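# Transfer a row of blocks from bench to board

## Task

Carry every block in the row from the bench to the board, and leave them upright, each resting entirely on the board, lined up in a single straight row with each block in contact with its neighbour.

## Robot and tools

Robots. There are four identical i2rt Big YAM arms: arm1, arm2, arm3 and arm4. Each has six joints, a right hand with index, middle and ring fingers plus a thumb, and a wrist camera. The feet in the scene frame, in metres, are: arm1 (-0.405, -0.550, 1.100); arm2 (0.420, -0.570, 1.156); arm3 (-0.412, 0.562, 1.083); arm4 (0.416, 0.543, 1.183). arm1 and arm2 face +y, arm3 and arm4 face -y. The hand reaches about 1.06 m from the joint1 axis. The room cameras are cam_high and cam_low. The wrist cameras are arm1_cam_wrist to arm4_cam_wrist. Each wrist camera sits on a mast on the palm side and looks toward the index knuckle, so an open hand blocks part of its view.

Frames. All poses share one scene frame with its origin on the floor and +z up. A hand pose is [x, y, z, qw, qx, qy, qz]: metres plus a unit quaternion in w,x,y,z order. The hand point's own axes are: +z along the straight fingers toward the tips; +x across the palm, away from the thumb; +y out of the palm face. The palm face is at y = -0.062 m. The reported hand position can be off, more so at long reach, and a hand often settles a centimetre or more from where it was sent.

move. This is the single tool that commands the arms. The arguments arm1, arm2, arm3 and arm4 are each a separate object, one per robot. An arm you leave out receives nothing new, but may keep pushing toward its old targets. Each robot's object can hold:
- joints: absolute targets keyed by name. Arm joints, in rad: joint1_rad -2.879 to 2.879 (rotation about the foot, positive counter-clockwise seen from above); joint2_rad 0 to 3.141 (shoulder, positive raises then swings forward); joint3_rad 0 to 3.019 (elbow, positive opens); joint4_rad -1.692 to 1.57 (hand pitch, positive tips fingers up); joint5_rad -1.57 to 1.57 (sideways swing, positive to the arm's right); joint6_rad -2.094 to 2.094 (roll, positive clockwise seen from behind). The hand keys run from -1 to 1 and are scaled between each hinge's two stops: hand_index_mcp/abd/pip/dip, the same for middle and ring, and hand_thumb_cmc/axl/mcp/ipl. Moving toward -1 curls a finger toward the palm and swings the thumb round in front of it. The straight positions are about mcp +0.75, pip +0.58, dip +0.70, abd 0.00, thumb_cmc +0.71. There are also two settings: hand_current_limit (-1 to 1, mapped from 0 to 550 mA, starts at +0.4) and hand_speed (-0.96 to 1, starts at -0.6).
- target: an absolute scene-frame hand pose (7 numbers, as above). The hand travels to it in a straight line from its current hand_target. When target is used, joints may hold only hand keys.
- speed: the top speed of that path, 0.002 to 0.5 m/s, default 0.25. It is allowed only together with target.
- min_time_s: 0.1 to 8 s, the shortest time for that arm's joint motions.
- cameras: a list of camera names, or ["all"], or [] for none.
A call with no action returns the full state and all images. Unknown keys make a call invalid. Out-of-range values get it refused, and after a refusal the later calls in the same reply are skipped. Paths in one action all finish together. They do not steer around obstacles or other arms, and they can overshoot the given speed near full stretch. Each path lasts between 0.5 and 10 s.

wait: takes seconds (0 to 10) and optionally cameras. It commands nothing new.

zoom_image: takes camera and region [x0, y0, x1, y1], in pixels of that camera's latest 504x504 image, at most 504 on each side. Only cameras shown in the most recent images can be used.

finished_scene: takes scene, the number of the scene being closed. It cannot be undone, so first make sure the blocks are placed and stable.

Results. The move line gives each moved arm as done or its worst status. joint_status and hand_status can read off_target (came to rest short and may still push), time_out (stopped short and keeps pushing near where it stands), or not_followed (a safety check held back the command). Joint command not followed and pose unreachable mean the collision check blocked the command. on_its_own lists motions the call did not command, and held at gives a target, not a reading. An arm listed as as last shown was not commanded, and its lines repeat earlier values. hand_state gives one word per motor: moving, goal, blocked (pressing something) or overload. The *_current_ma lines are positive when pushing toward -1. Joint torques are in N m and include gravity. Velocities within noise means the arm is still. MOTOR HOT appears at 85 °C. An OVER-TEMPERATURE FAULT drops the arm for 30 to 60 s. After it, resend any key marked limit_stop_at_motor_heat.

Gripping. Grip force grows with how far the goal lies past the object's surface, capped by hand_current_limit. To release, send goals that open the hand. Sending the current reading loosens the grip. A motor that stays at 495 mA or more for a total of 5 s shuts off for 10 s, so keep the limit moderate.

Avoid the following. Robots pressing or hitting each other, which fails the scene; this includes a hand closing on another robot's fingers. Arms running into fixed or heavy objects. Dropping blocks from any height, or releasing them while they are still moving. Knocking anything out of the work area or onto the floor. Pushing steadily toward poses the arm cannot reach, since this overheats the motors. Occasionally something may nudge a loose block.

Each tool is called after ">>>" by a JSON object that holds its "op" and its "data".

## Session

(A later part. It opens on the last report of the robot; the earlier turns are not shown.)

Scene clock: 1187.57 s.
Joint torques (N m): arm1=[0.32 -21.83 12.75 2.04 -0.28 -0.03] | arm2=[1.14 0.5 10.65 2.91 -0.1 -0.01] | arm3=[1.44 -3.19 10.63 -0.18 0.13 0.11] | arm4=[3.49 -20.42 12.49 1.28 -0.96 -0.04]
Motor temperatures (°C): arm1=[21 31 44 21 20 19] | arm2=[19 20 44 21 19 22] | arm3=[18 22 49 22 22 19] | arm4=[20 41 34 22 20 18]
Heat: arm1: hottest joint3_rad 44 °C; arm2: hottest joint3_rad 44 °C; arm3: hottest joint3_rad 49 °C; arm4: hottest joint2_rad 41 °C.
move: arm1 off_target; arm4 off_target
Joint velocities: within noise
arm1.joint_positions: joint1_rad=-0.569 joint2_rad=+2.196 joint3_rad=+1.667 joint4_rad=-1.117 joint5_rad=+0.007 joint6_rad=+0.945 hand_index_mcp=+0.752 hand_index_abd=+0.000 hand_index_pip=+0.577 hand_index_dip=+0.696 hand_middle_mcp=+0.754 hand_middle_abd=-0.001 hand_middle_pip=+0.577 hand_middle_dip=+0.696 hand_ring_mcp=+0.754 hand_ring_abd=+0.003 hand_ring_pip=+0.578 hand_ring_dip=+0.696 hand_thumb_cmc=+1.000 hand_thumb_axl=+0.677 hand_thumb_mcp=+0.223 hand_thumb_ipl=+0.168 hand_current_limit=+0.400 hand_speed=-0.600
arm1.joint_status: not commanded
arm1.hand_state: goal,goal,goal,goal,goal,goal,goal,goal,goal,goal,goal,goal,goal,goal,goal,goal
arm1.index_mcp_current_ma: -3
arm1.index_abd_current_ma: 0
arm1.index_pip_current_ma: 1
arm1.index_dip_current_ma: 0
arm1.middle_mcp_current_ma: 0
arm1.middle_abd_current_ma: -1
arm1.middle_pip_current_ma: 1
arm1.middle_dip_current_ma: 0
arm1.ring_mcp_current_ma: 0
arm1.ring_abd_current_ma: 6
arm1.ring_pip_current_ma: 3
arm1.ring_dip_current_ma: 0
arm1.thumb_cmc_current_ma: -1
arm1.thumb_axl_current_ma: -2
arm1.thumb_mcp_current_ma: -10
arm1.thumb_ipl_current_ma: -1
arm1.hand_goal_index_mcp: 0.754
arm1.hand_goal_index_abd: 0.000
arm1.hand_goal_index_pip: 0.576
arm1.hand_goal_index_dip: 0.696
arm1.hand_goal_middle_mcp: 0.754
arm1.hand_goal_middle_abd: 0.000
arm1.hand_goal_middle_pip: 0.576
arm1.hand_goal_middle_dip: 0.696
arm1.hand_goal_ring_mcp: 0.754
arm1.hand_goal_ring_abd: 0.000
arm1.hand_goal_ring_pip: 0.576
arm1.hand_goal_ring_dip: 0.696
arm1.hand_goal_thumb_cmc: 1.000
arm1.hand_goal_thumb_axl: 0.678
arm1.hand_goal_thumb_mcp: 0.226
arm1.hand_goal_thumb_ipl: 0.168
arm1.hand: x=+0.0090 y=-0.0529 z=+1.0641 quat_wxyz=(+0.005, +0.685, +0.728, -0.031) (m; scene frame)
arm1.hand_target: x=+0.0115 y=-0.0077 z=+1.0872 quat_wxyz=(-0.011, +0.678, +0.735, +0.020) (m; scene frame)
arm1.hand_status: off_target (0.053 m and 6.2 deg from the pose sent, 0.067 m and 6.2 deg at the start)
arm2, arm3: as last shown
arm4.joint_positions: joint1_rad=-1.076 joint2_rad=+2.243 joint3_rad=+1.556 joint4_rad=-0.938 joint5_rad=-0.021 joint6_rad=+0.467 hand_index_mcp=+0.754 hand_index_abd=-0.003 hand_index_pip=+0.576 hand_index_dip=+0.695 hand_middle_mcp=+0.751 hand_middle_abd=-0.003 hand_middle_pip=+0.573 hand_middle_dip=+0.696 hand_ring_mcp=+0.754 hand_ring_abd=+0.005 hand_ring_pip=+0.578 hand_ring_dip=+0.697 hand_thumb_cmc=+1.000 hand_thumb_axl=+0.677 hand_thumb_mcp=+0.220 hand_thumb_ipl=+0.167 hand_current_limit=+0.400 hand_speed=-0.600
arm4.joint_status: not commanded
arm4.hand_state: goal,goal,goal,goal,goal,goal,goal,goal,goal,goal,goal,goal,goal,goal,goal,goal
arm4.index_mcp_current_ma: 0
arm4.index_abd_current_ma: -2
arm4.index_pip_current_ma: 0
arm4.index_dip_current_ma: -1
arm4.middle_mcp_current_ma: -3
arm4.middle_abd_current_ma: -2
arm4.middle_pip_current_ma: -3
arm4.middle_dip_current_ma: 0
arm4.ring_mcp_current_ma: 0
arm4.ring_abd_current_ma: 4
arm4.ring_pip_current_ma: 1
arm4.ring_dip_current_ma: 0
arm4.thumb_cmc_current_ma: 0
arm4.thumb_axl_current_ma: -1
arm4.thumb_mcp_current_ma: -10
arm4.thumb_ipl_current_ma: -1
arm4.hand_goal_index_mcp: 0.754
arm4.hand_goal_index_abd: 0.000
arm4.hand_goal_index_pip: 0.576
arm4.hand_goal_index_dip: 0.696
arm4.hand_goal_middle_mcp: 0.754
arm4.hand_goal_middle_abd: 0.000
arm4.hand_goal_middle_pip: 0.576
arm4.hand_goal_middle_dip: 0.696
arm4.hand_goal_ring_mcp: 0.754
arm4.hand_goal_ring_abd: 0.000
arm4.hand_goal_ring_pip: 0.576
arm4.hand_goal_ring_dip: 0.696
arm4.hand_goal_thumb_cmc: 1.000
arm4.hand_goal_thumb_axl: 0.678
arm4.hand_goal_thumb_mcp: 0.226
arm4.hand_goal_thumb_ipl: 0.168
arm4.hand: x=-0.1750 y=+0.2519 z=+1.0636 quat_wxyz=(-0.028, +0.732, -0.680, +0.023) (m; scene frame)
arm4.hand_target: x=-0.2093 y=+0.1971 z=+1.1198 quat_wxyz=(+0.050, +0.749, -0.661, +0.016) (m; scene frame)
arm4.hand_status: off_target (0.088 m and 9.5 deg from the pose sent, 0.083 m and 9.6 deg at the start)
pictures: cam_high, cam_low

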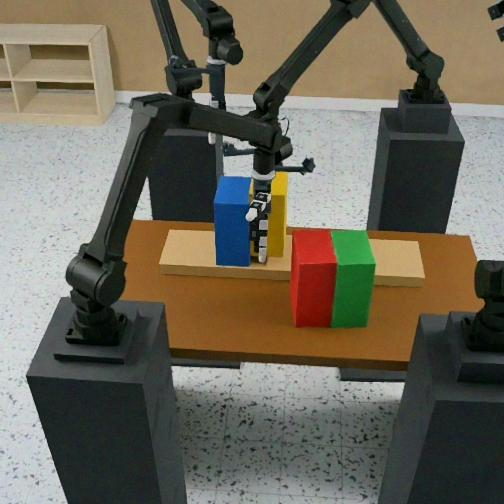

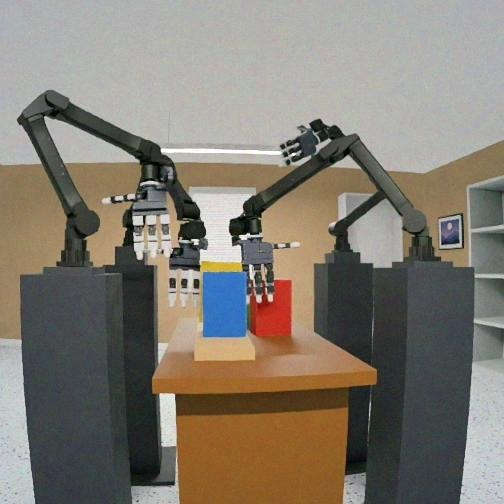

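>>> {"op": "move", "data": {"arm1": {"target": [0.016, -0.007, 1.050, -0.010, 0.678, 0.735, 0.02], "speed": 0.055}, "arm4": {"target": [-0.222, 0.190, 1.078, 0.05, 0.749, -0.662, 0.015], "speed": 0.055}, "cameras": ["cam_high", "cam_low"]}}

>>> {"op": "zoom_image", "data": {"camera": "cam_high", "region": [190, 155, 340, 305]}}

>>> {"op": "zoom_image", "data": {"camera": "cam_low", "region": [180, 240, 330, 360]}}

Scene clock: 1203.07 s.
Joint torques (N m): arm1=[-0.21 -22.89 10.93 2.15 -0.31 -0.09] | arm2=[1.14 0.5 10.65 2.92 -0.09 -0.01] | arm3=[1.44 -3.37 10.69 -0.17 0.14 0.08] | arm4=[3.6 -20.25 13.31 1.44 -0.95 -0.01]
Motor temperatures (°C): arm1=[21 33 45 21 20 19] | arm2=[19 20 44 21 19 22] | arm3=[18 22 49 22 22 19] | arm4=[20 40 36 22 20 18]
Heat: arm1: hottest joint3_rad 45 °C; arm2: hottest joint3_rad 44 °C; arm3: hottest joint3_rad 49 °C; arm4: hottest joint2_rad 40 °C.
move: arm1 off_target; arm4 off_target
Joint velocities: within noise
arm1.joint_positions: joint1_rad=-0.569 joint2_rad=+2.250 joint3_rad=+1.667 joint4_rad=-1.054 joint5_rad=+0.008 joint6_rad=+0.945 hand_index_mcp=+0.752 hand_index_abd=+0.000 hand_index_pip=+0.577 hand_index_dip=+0.696 hand_middle_mcp=+0.754 hand_middle_abd=-0.001 hand_middle_pip=+0.577 hand_middle_dip=+0.696 hand_ring_mcp=+0.754 hand_ring_abd=+0.003 hand_ring_pip=+0.578 hand_ring_dip=+0.696 hand_thumb_cmc=+1.000 hand_thumb_axl=+0.677 hand_thumb_mcp=+0.223 hand_thumb_ipl=+0.168 hand_current_limit=+0.400 hand_speed=-0.600
arm1.joint_status: not commanded
arm1.hand_state: goal,goal,goal,goal,goal,goal,goal,goal,goal,goal,goal,goal,goal,goal,goal,goal
arm1.index_mcp_current_ma: -3
arm1.index_abd_current_ma: 0
arm1.index_pip_current_ma: 1
arm1.index_dip_current_ma: 0
arm1.middle_mcp_current_ma: 0
arm1.middle_abd_current_ma: -1
arm1.middle_pip_current_ma: 1
arm1.middle_dip_current_ma: 0
arm1.ring_mcp_current_ma: 0
arm1.ring_abd_current_ma: 6
arm1.ring_pip_current_ma: 3
arm1.ring_dip_current_ma: 0
arm1.thumb_cmc_current_ma: -1
arm1.thumb_axl_current_ma: -2
arm1.thumb_mcp_current_ma: -10
arm1.thumb_ipl_current_ma: -1
arm1.hand_goal_index_mcp: 0.754
arm1.hand_goal_index_abd: 0.000
arm1.hand_goal_index_pip: 0.576
arm1.hand_goal_index_dip: 0.696
arm1.hand_goal_middle_mcp: 0.754
arm1.hand_goal_middle_abd: 0.000
arm1.hand_goal_middle_pip: 0.576
arm1.hand_goal_middle_dip: 0.696
arm1.hand_goal_ring_mcp: 0.754
arm1.hand_goal_ring_abd: 0.000
arm1.hand_goal_ring_pip: 0.576
arm1.hand_goal_ring_dip: 0.696
arm1.hand_goal_thumb_cmc: 1.000
arm1.hand_goal_thumb_axl: 0.678
arm1.hand_goal_thumb_mcp: 0.226
arm1.hand_goal_thumb_ipl: 0.168
arm1.hand: x=+0.0120 y=-0.0481 z=+1.0312 quat_wxyz=(+0.005, +0.685, +0.728, -0.027) (m; scene frame)
arm1.hand_target: x=+0.0143 y=-0.0089 z=+1.0518 quat_wxyz=(-0.011, +0.678, +0.735, +0.020) (m; scene frame)
arm1.hand_status: off_target (0.045 m and 5.7 deg from the pose sent, 0.048 m and 6.2 deg at the start)
arm2, arm3: as last shown
arm4.joint_positions: joint1_rad=-1.080 joint2_rad=+2.301 joint3_rad=+1.556 joint4_rad=-0.891 joint5_rad=-0.021 joint6_rad=+0.462 hand_index_mcp=+0.754 hand_index_abd=-0.003 hand_index_pip=+0.576 hand_index_dip=+0.695 hand_middle_mcp=+0.751 hand_middle_abd=-0.003 hand_middle_pip=+0.573 hand_middle_dip=+0.696 hand_ring_mcp=+0.755 hand_ring_abd=+0.005 hand_ring_pip=+0.578 hand_ring_dip=+0.697 hand_thumb_cmc=+1.000 hand_thumb_axl=+0.677 hand_thumb_mcp=+0.220 hand_thumb_ipl=+0.167 hand_current_limit=+0.400 hand_speed=-0.600
arm4.joint_status: not commanded
arm4.hand_state: goal,goal,goal,goal,goal,goal,goal,goal,goal,goal,goal,goal,goal,goal,goal,goal
arm4.index_mcp_current_ma: 0
arm4.index_abd_current_ma: -2
arm4.index_pip_current_ma: 0
arm4.index_dip_current_ma: -1
arm4.middle_mcp_current_ma: -3
arm4.middle_abd_current_ma: -2
arm4.middle_pip_current_ma: -3
arm4.middle_dip_current_ma: 0
arm4.ring_mcp_current_ma: 0
arm4.ring_abd_current_ma: 4
arm4.ring_pip_current_ma: 1
arm4.ring_dip_current_ma: 0
arm4.thumb_cmc_current_ma: 0
arm4.thumb_axl_current_ma: -1
arm4.thumb_mcp_current_ma: -10
arm4.thumb_ipl_current_ma: -1
arm4.hand_goal_index_mcp: 0.754
arm4.hand_goal_index_abd: 0.000
arm4.hand_goal_index_pip: 0.576
arm4.hand_goal_index_dip: 0.696
arm4.hand_goal_middle_mcp: 0.754
arm4.hand_goal_middle_abd: 0.000
arm4.hand_goal_middle_pip: 0.576
arm4.hand_goal_middle_dip: 0.696
arm4.hand_goal_ring_mcp: 0.754
arm4.hand_goal_ring_abd: 0.000
arm4.hand_goal_ring_pip: 0.576
arm4.hand_goal_ring_dip: 0.696
arm4.hand_goal_thumb_cmc: 1.000
arm4.hand_goal_thumb_axl: 0.678
arm4.hand_goal_thumb_mcp: 0.226
arm4.hand_goal_thumb_ipl: 0.168
arm4.hand: x=-0.1728 y=+0.2554 z=+1.0289 quat_wxyz=(-0.034, +0.732, -0.680, +0.025) (m; scene frame)
arm4.hand_target: x=-0.2138 y=+0.1937 z=+1.0845 quat_wxyz=(+0.050, +0.749, -0.660, +0.016) (m; scene frame)
arm4.hand_status: off_target (0.095 m and 10.1 deg from the pose sent, 0.079 m and 9.4 deg at the start)
pictures: cam_high, cam_low

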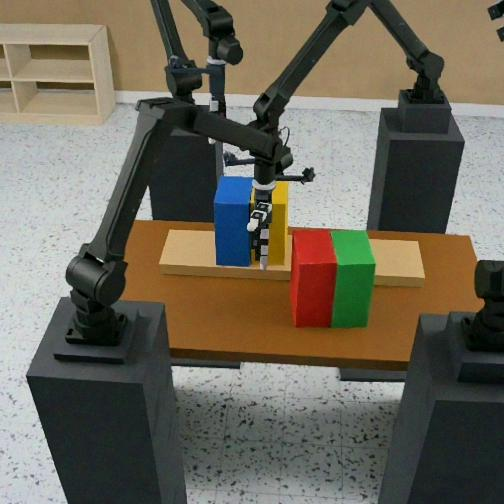

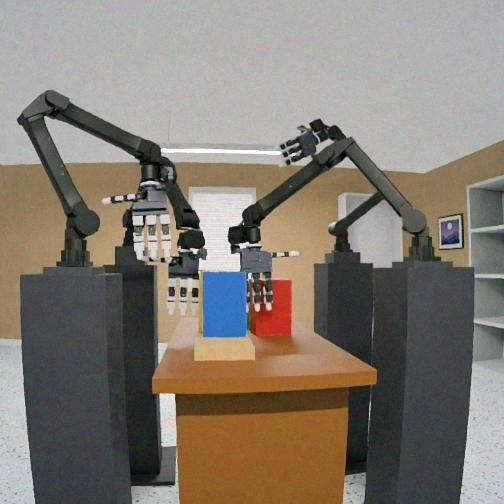

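Scaled by 3.360 from the camera's 504x504 image, which has a finer 720x720 frame.

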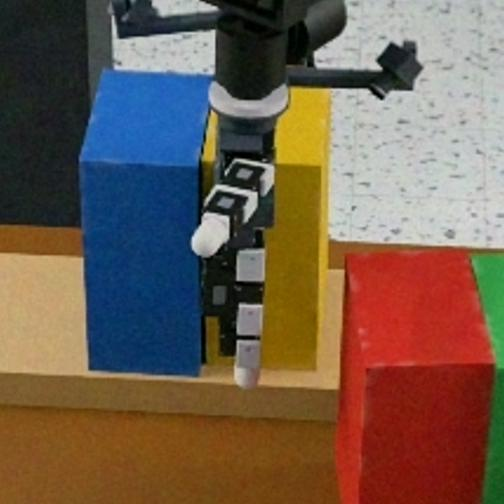

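Scaled by 3.360 from the camera's 504x504 image, which has a finer 720x720 frame.

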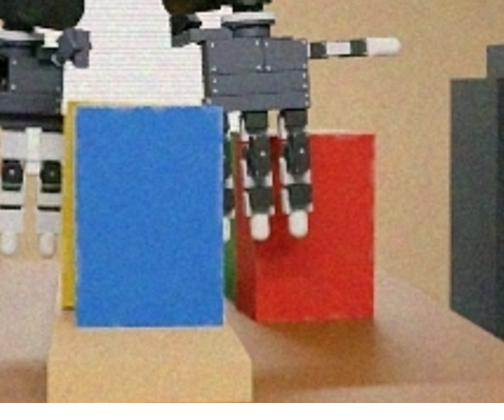

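>>> {"op": "move", "data": {"arm1": {"target": [0.016, -0.012, 1.020, -0.010, 0.678, 0.735, 0.02], "speed": 0.055}, "arm4": {"target": [-0.222, 0.187, 1.045, 0.05, 0.749, -0.662, 0.015], "speed": 0.055}, "cameras": ["cam_high", "cam_low"]}}

>>> {"op": "zoom_image", "data": {"camera": "cam_high", "region": [190, 155, 340, 305]}}

>>> {"op": "zoom_image", "data": {"camera": "cam_low", "region": [180, 240, 330, 360]}}

Scene clock: 1212.83 s.
Joint torques (N m): arm1=[-0.62 -19.84 9.1 3.33 -0.32 -0.13] | arm2=[1.14 0.44 10.65 2.91 -0.1 -0.01] | arm3=[1.38 -3.25 10.71 -0.14 0.17 0.08] | arm4=[4.95 -17.67 13.55 2.48 -1.07 0.13]
Motor temperatures (°C): arm1=[21 33 44 21 20 19] | arm2=[19 20 44 21 19 22] | arm3=[18 22 49 22 22 19] | arm4=[20 38 37 22 20 18]
Heat: arm1: hottest joint3_rad 44 °C; arm2: hottest joint3_rad 44 °C; arm3: hottest joint3_rad 49 °C; arm4: hottest joint2_rad 38 °C.
move: arm1 off_target; arm4 off_target
Joint velocities: within noise
arm1.joint_positions: joint1_rad=-0.569 joint2_rad=+2.253 joint3_rad=+1.663 joint4_rad=-1.018 joint5_rad=+0.009 joint6_rad=+0.945 hand_index_mcp=+0.752 hand_index_abd=+0.000 hand_index_pip=+0.577 hand_index_dip=+0.696 hand_middle_mcp=+0.754 hand_middle_abd=-0.001 hand_middle_pip=+0.577 hand_middle_dip=+0.696 hand_ring_mcp=+0.762 hand_ring_abd=+0.003 hand_ring_pip=+0.578 hand_ring_dip=+0.696 hand_thumb_cmc=+1.000 hand_thumb_axl=+0.677 hand_thumb_mcp=+0.223 hand_thumb_ipl=+0.168 hand_current_limit=+0.400 hand_speed=-0.600
arm1.joint_status: not commanded
arm1.hand_state: goal,goal,goal,goal,goal,goal,goal,goal,goal,goal,goal,goal,goal,goal,goal,goal
arm1.index_mcp_current_ma: -3
arm1.index_abd_current_ma: 0
arm1.index_pip_current_ma: 1
arm1.index_dip_current_ma: 0
arm1.middle_mcp_current_ma: 0
arm1.middle_abd_current_ma: -1
arm1.middle_pip_current_ma: 1
arm1.middle_dip_current_ma: 0
arm1.ring_mcp_current_ma: 23
arm1.ring_abd_current_ma: 6
arm1.ring_pip_current_ma: 3
arm1.ring_dip_current_ma: 0
arm1.thumb_cmc_current_ma: -1
arm1.thumb_axl_current_ma: -2
arm1.thumb_mcp_current_ma: -10
arm1.thumb_ipl_current_ma: -1
arm1.hand_goal_index_mcp: 0.754
arm1.hand_goal_index_abd: 0.000
arm1.hand_goal_index_pip: 0.576
arm1.hand_goal_index_dip: 0.696
arm1.hand_goal_middle_mcp: 0.754
arm1.hand_goal_middle_abd: 0.000
arm1.hand_goal_middle_pip: 0.576
arm1.hand_goal_middle_dip: 0.696
arm1.hand_goal_ring_mcp: 0.754
arm1.hand_goal_ring_abd: 0.000
arm1.hand_goal_ring_pip: 0.576
arm1.hand_goal_ring_dip: 0.696
arm1.hand_goal_thumb_cmc: 1.000
arm1.hand_goal_thumb_axl: 0.678
arm1.hand_goal_thumb_mcp: 0.226
arm1.hand_goal_thumb_ipl: 0.168
arm1.hand: x=+0.0158 y=-0.0423 z=+1.0292 quat_wxyz=(+0.002, +0.685, +0.728, -0.012) (m; scene frame)
arm1.hand_target: x=+0.0148 y=-0.0133 z=+1.0214 quat_wxyz=(-0.010, +0.678, +0.735, +0.019) (m; scene frame)
arm1.hand_status: off_target (0.032 m and 4.1 deg from the pose sent, 0.038 m and 5.7 deg at the start)
arm2, arm3: as last shown
arm4.joint_positions: joint1_rad=-1.090 joint2_rad=+2.314 joint3_rad=+1.556 joint4_rad=-0.867 joint5_rad=-0.020 joint6_rad=+0.453 hand_index_mcp=+0.754 hand_index_abd=-0.003 hand_index_pip=+0.576 hand_index_dip=+0.695 hand_middle_mcp=+0.751 hand_middle_abd=-0.003 hand_middle_pip=+0.573 hand_middle_dip=+0.696 hand_ring_mcp=+0.754 hand_ring_abd=+0.003 hand_ring_pip=+0.578 hand_ring_dip=+0.697 hand_thumb_cmc=+1.000 hand_thumb_axl=+0.677 hand_thumb_mcp=+0.220 hand_thumb_ipl=+0.167 hand_current_limit=+0.400 hand_speed=-0.600
arm4.joint_status: not commanded
arm4.hand_state: goal,goal,goal,goal,goal,goal,goal,goal,goal,goal,goal,goal,goal,goal,goal,goal
arm4.index_mcp_current_ma: 0
arm4.index_abd_current_ma: -2
arm4.index_pip_current_ma: 0
arm4.index_dip_current_ma: -1
arm4.middle_mcp_current_ma: -3
arm4.middle_abd_current_ma: -2
arm4.middle_pip_current_ma: -3
arm4.middle_dip_current_ma: 0
arm4.ring_mcp_current_ma: 0
arm4.ring_abd_current_ma: 2
arm4.ring_pip_current_ma: 1
arm4.ring_dip_current_ma: 0
arm4.thumb_cmc_current_ma: 0
arm4.thumb_axl_current_ma: -1
arm4.thumb_mcp_current_ma: -10
arm4.thumb_ipl_current_ma: -1
arm4.hand_goal_index_mcp: 0.754
arm4.hand_goal_index_abd: 0.000
arm4.hand_goal_index_pip: 0.576
arm4.hand_goal_index_dip: 0.696
arm4.hand_goal_middle_mcp: 0.754
arm4.hand_goal_middle_abd: 0.000
arm4.hand_goal_middle_pip: 0.576
arm4.hand_goal_middle_dip: 0.696
arm4.hand_goal_ring_mcp: 0.754
arm4.hand_goal_ring_abd: 0.000
arm4.hand_goal_ring_pip: 0.576
arm4.hand_goal_ring_dip: 0.696
arm4.hand_goal_thumb_cmc: 1.000
arm4.hand_goal_thumb_axl: 0.678
arm4.hand_goal_thumb_mcp: 0.226
arm4.hand_goal_thumb_ipl: 0.168
arm4.hand: x=-0.1780 y=+0.2594 z=+1.0221 quat_wxyz=(-0.028, +0.732, -0.680, +0.023) (m; scene frame)
arm4.hand_target: x=-0.2126 y=+0.1901 z=+1.0525 quat_wxyz=(+0.050, +0.749, -0.660, +0.017) (m; scene frame)
arm4.hand_status: off_target (0.088 m and 9.5 deg from the pose sent, 0.086 m and 10.1 deg at the start)
pictures: cam_high, cam_low

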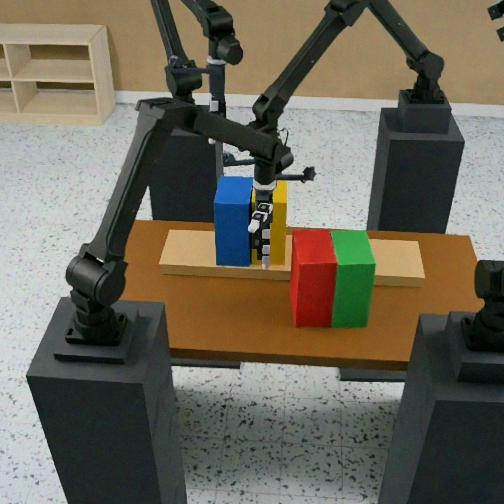

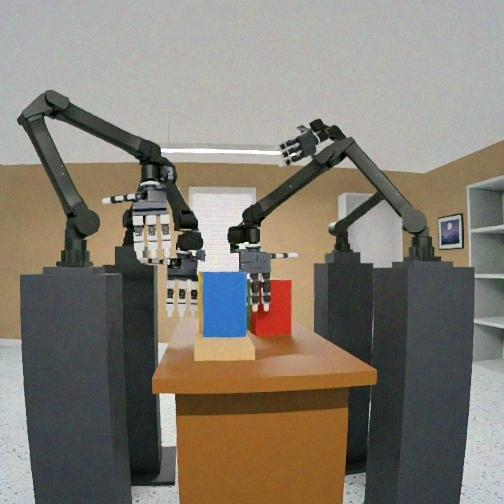

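Scaled by 3.360 from the camera's 504x504 image, which has a finer 720x720 frame.

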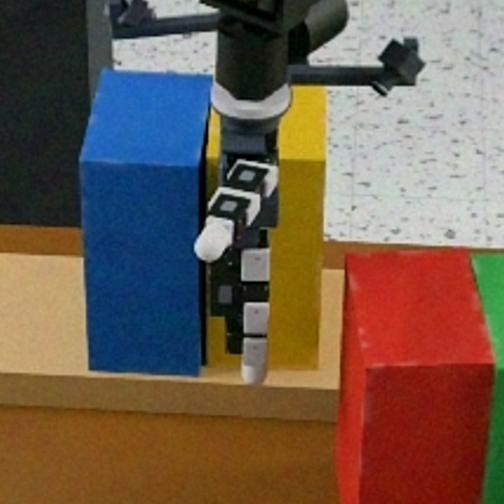

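Scaled by 3.360 from the camera's 504x504 image, which has a finer 720x720 frame.

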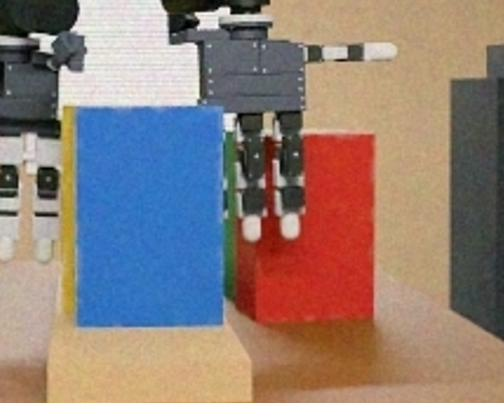

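>>> {"op": "move", "data": {"arm1": {"target": [0.016, -0.058, 1.020, -0.005, 0.678, 0.735, 0.01], "speed": 0.04}, "arm4": {"target": [-0.205, 0.222, 1.030, 0.04, 0.749, -0.662, 0.008], "speed": 0.04}, "cameras": ["cam_high", "cam_low"]}}

>>> {"op": "zoom_image", "data": {"camera": "cam_high", "region": [190, 155, 340, 305]}}

>>> {"op": "zoom_image", "data": {"camera": "cam_low", "region": [180, 240, 330, 360]}}

Scene clock: 1236.47 s.
Joint torques (N m): arm1=[-2.61 -24.35 6.6 0.68 0.02 -0.25] | arm2=[1.14 0.44 10.65 2.91 -0.1 -0.01] | arm3=[1.2 -3.19 10.63 -0.12 0.17 0.09] | arm4=[2.73 -18.26 7.68 1.43 -0.2 0.04]
Motor temperatures (°C): arm1=[21 32 40 21 20 19] | arm2=[19 20 44 21 19 22] | arm3=[18 22 49 22 22 19] | arm4=[20 37 38 22 20 18]
Heat: arm1: hottest joint3_rad 40 °C; arm2: hottest joint3_rad 44 °C; arm3: hottest joint3_rad 49 °C; arm4: hottest joint3_rad 38 °C.
move: arm1 off_target; arm4 off_target
Joint velocities: within noise
arm1.joint_positions: joint1_rad=-0.578 joint2_rad=+2.241 joint3_rad=+1.554 joint4_rad=-0.911 joint5_rad=+0.007 joint6_rad=+0.920 hand_index_mcp=+0.752 hand_index_abd=+0.000 hand_index_pip=+0.577 hand_index_dip=+0.696 hand_middle_mcp=+0.754 hand_middle_abd=-0.001 hand_middle_pip=+0.577 hand_middle_dip=+0.696 hand_ring_mcp=+0.755 hand_ring_abd=+0.003 hand_ring_pip=+0.578 hand_ring_dip=+0.696 hand_thumb_cmc=+1.000 hand_thumb_axl=+0.677 hand_thumb_mcp=+0.223 hand_thumb_ipl=+0.168 hand_current_limit=+0.400 hand_speed=-0.600
arm1.joint_status: not commanded
arm1.hand_state: goal,goal,goal,goal,goal,goal,goal,goal,goal,goal,goal,goal,goal,goal,goal,goal
arm1.index_mcp_current_ma: -3
arm1.index_abd_current_ma: 0
arm1.index_pip_current_ma: 1
arm1.index_dip_current_ma: 0
arm1.middle_mcp_current_ma: 0
arm1.middle_abd_current_ma: -1
arm1.middle_pip_current_ma: 1
arm1.middle_dip_current_ma: 0
arm1.ring_mcp_current_ma: 2
arm1.ring_abd_current_ma: 6
arm1.ring_pip_current_ma: 3
arm1.ring_dip_current_ma: 0
arm1.thumb_cmc_current_ma: -1
arm1.thumb_axl_current_ma: -2
arm1.thumb_mcp_current_ma: -10
arm1.thumb_ipl_current_ma: -1
arm1.hand_goal_index_mcp: 0.754
arm1.hand_goal_index_abd: 0.000
arm1.hand_goal_index_pip: 0.576
arm1.hand_goal_index_dip: 0.696
arm1.hand_goal_middle_mcp: 0.754
arm1.hand_goal_middle_abd: 0.000
arm1.hand_goal_middle_pip: 0.576
arm1.hand_goal_middle_dip: 0.696
arm1.hand_goal_ring_mcp: 0.754
arm1.hand_goal_ring_abd: 0.000
arm1.hand_goal_ring_pip: 0.576
arm1.hand_goal_ring_dip: 0.696
arm1.hand_goal_thumb_cmc: 1.000
arm1.hand_goal_thumb_axl: 0.678
arm1.hand_goal_thumb_mcp: 0.226
arm1.hand_goal_thumb_ipl: 0.168
arm1.hand: x=+0.0079 y=-0.0624 z=+1.0025 quat_wxyz=(+0.000, +0.679, +0.734, -0.008) (m; scene frame)
arm1.hand_target: x=+0.0161 y=-0.0581 z=+1.0201 quat_wxyz=(-0.005, +0.678, +0.735, +0.010) (m; scene frame)
arm1.hand_status: off_target (0.020 m and 2.1 deg from the pose sent, 0.018 m and 2.9 deg at the start)
arm2.joint_positions: joint1_rad=+0.023 joint2_rad=+0.633 joint3_rad=+1.412 joint4_rad=-1.240 joint5_rad=-0.029 joint6_rad=+1.095 hand_index_mcp=+0.754 hand_index_abd=+0.001 hand_index_pip=+0.577 hand_index_dip=+0.696 hand_middle_mcp=+0.755 hand_middle_abd=+0.000 hand_middle_pip=+0.577 hand_middle_dip=+0.696 hand_ring_mcp=+0.755 hand_ring_abd=+0.001 hand_ring_pip=+0.577 hand_ring_dip=+0.696 hand_thumb_cmc=+0.714 hand_thumb_axl=+0.677 hand_thumb_mcp=+0.226 hand_thumb_ipl=+0.168 hand_current_limit=+0.400 hand_speed=-0.600
arm2.joint_status: not commanded
arm2.hand_state: goal,goal,goal,goal,goal,goal,goal,overload,goal,goal,goal,goal,goal,goal,goal,goal
arm2.index_mcp_current_ma: 0
arm2.index_abd_current_ma: 0
arm2.index_pip_current_ma: 1
arm2.index_dip_current_ma: 0
arm2.middle_mcp_current_ma: 0
arm2.middle_abd_current_ma: 0
arm2.middle_pip_current_ma: 1
arm2.middle_dip_current_ma: 0
arm2.ring_mcp_current_ma: 0
arm2.ring_abd_current_ma: 0
arm2.ring_pip_current_ma: 1
arm2.ring_dip_current_ma: 0
arm2.thumb_cmc_current_ma: 0
arm2.thumb_axl_current_ma: -1
arm2.thumb_mcp_current_ma: 0
arm2.thumb_ipl_current_ma: 0
arm2.hand_goal_index_mcp: 0.754
arm2.hand_goal_index_abd: 0.000
arm2.hand_goal_index_pip: 0.576
arm2.hand_goal_index_dip: 0.696
arm2.hand_goal_middle_mcp: 0.754
arm2.hand_goal_middle_abd: 0.000
arm2.hand_goal_middle_pip: 0.576
arm2.hand_goal_middle_dip: 0.696
arm2.hand_goal_ring_mcp: 0.754
arm2.hand_goal_ring_abd: 0.000
arm2.hand_goal_ring_pip: 0.576
arm2.hand_goal_ring_dip: 0.696
arm2.hand_goal_thumb_cmc: 0.714
arm2.hand_goal_thumb_axl: 0.678
arm2.hand_goal_thumb_mcp: 0.226
arm2.hand_goal_thumb_ipl: 0.168
arm2.hand: x=+0.4982 y=-0.2990 z=+1.7344 quat_wxyz=(-0.293, +0.427, +0.739, +0.431) (m; scene frame)
arm2.hand_target: x=+0.4985 y=-0.3023 z=+1.7450 quat_wxyz=(-0.299, +0.424, +0.733, +0.439) (m; scene frame)
arm2.hand_status: not commanded
arm3: as last shown
arm4.joint_positions: joint1_rad=-1.088 joint2_rad=+2.316 joint3_rad=+1.556 joint4_rad=-0.767 joint5_rad=-0.025 joint6_rad=+0.432 hand_index_mcp=+0.754 hand_index_abd=-0.003 hand_index_pip=+0.576 hand_index_dip=+0.695 hand_middle_mcp=+0.751 hand_middle_abd=-0.003 hand_middle_pip=+0.573 hand_middle_dip=+0.696 hand_ring_mcp=+0.765 hand_ring_abd=+0.009 hand_ring_pip=+0.578 hand_ring_dip=+0.697 hand_thumb_cmc=+1.000 hand_thumb_axl=+0.677 hand_thumb_mcp=+0.220 hand_thumb_ipl=+0.167 hand_current_limit=+0.400 hand_speed=-0.600
arm4.joint_status: not commanded
arm4.hand_state: goal,goal,goal,goal,goal,goal,goal,goal,goal,goal,goal,goal,goal,goal,goal,goal
arm4.index_mcp_current_ma: 0
arm4.index_abd_current_ma: -2
arm4.index_pip_current_ma: 0
arm4.index_dip_current_ma: -1
arm4.middle_mcp_current_ma: -3
arm4.middle_abd_current_ma: -2
arm4.middle_pip_current_ma: -3
arm4.middle_dip_current_ma: 0
arm4.ring_mcp_current_ma: 17
arm4.ring_abd_current_ma: 11
arm4.ring_pip_current_ma: 1
arm4.ring_dip_current_ma: 0
arm4.thumb_cmc_current_ma: 0
arm4.thumb_axl_current_ma: -1
arm4.thumb_mcp_current_ma: -10
arm4.thumb_ipl_current_ma: -1
arm4.hand_goal_index_mcp: 0.754
arm4.hand_goal_index_abd: 0.000
arm4.hand_goal_index_pip: 0.576
arm4.hand_goal_index_dip: 0.696
arm4.hand_goal_middle_mcp: 0.754
arm4.hand_goal_middle_abd: 0.000
arm4.hand_goal_middle_pip: 0.576
arm4.hand_goal_middle_dip: 0.696
arm4.hand_goal_ring_mcp: 0.754
arm4.hand_goal_ring_abd: 0.000
arm4.hand_goal_ring_pip: 0.576
arm4.hand_goal_ring_dip: 0.696
arm4.hand_goal_thumb_cmc: 1.000
arm4.hand_goal_thumb_axl: 0.678
arm4.hand_goal_thumb_mcp: 0.226
arm4.hand_goal_thumb_ipl: 0.168
arm4.hand: x=-0.1982 y=+0.2431 z=+1.0266 quat_wxyz=(+0.019, +0.741, -0.671, +0.011) (m; scene frame)
arm4.hand_target: x=-0.2042 y=+0.2223 z=+1.0305 quat_wxyz=(+0.040, +0.749, -0.662, +0.008) (m; scene frame)
arm4.hand_status: off_target (0.022 m and 2.8 deg from the pose sent, 0.047 m and 8.5 deg at the start)
pictures: cam_high, cam_low

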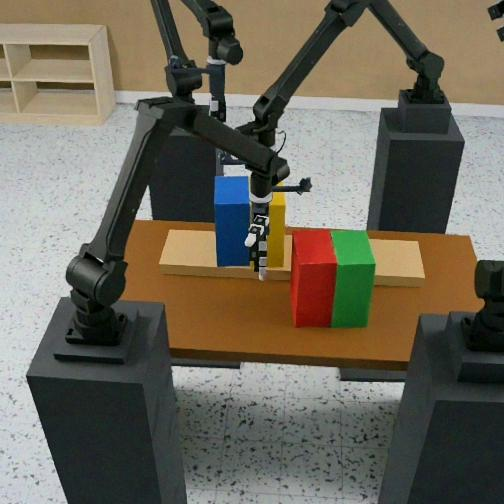

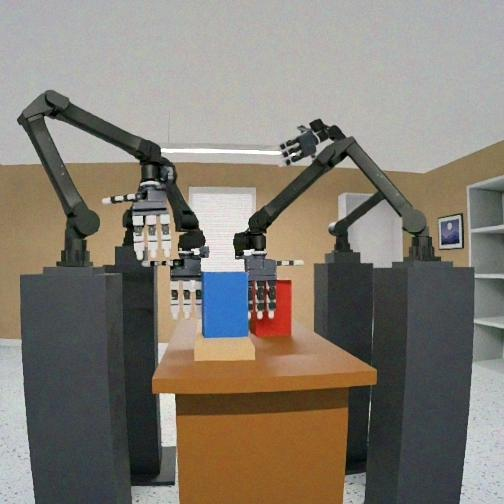

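Scaled by 3.360 from the camera's 504x504 image, which has a finer 720x720 frame.

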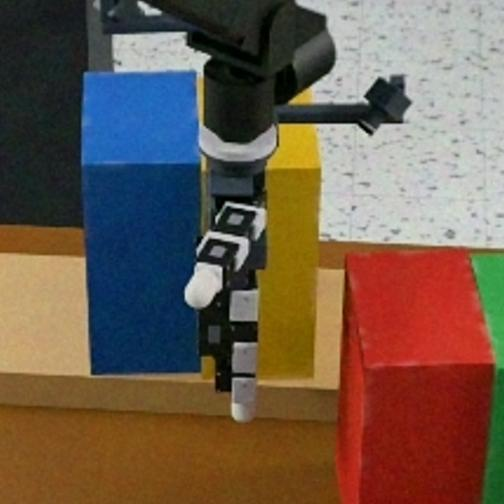

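Scaled by 3.360 from the camera's 504x504 image, which has a finer 720x720 frame.

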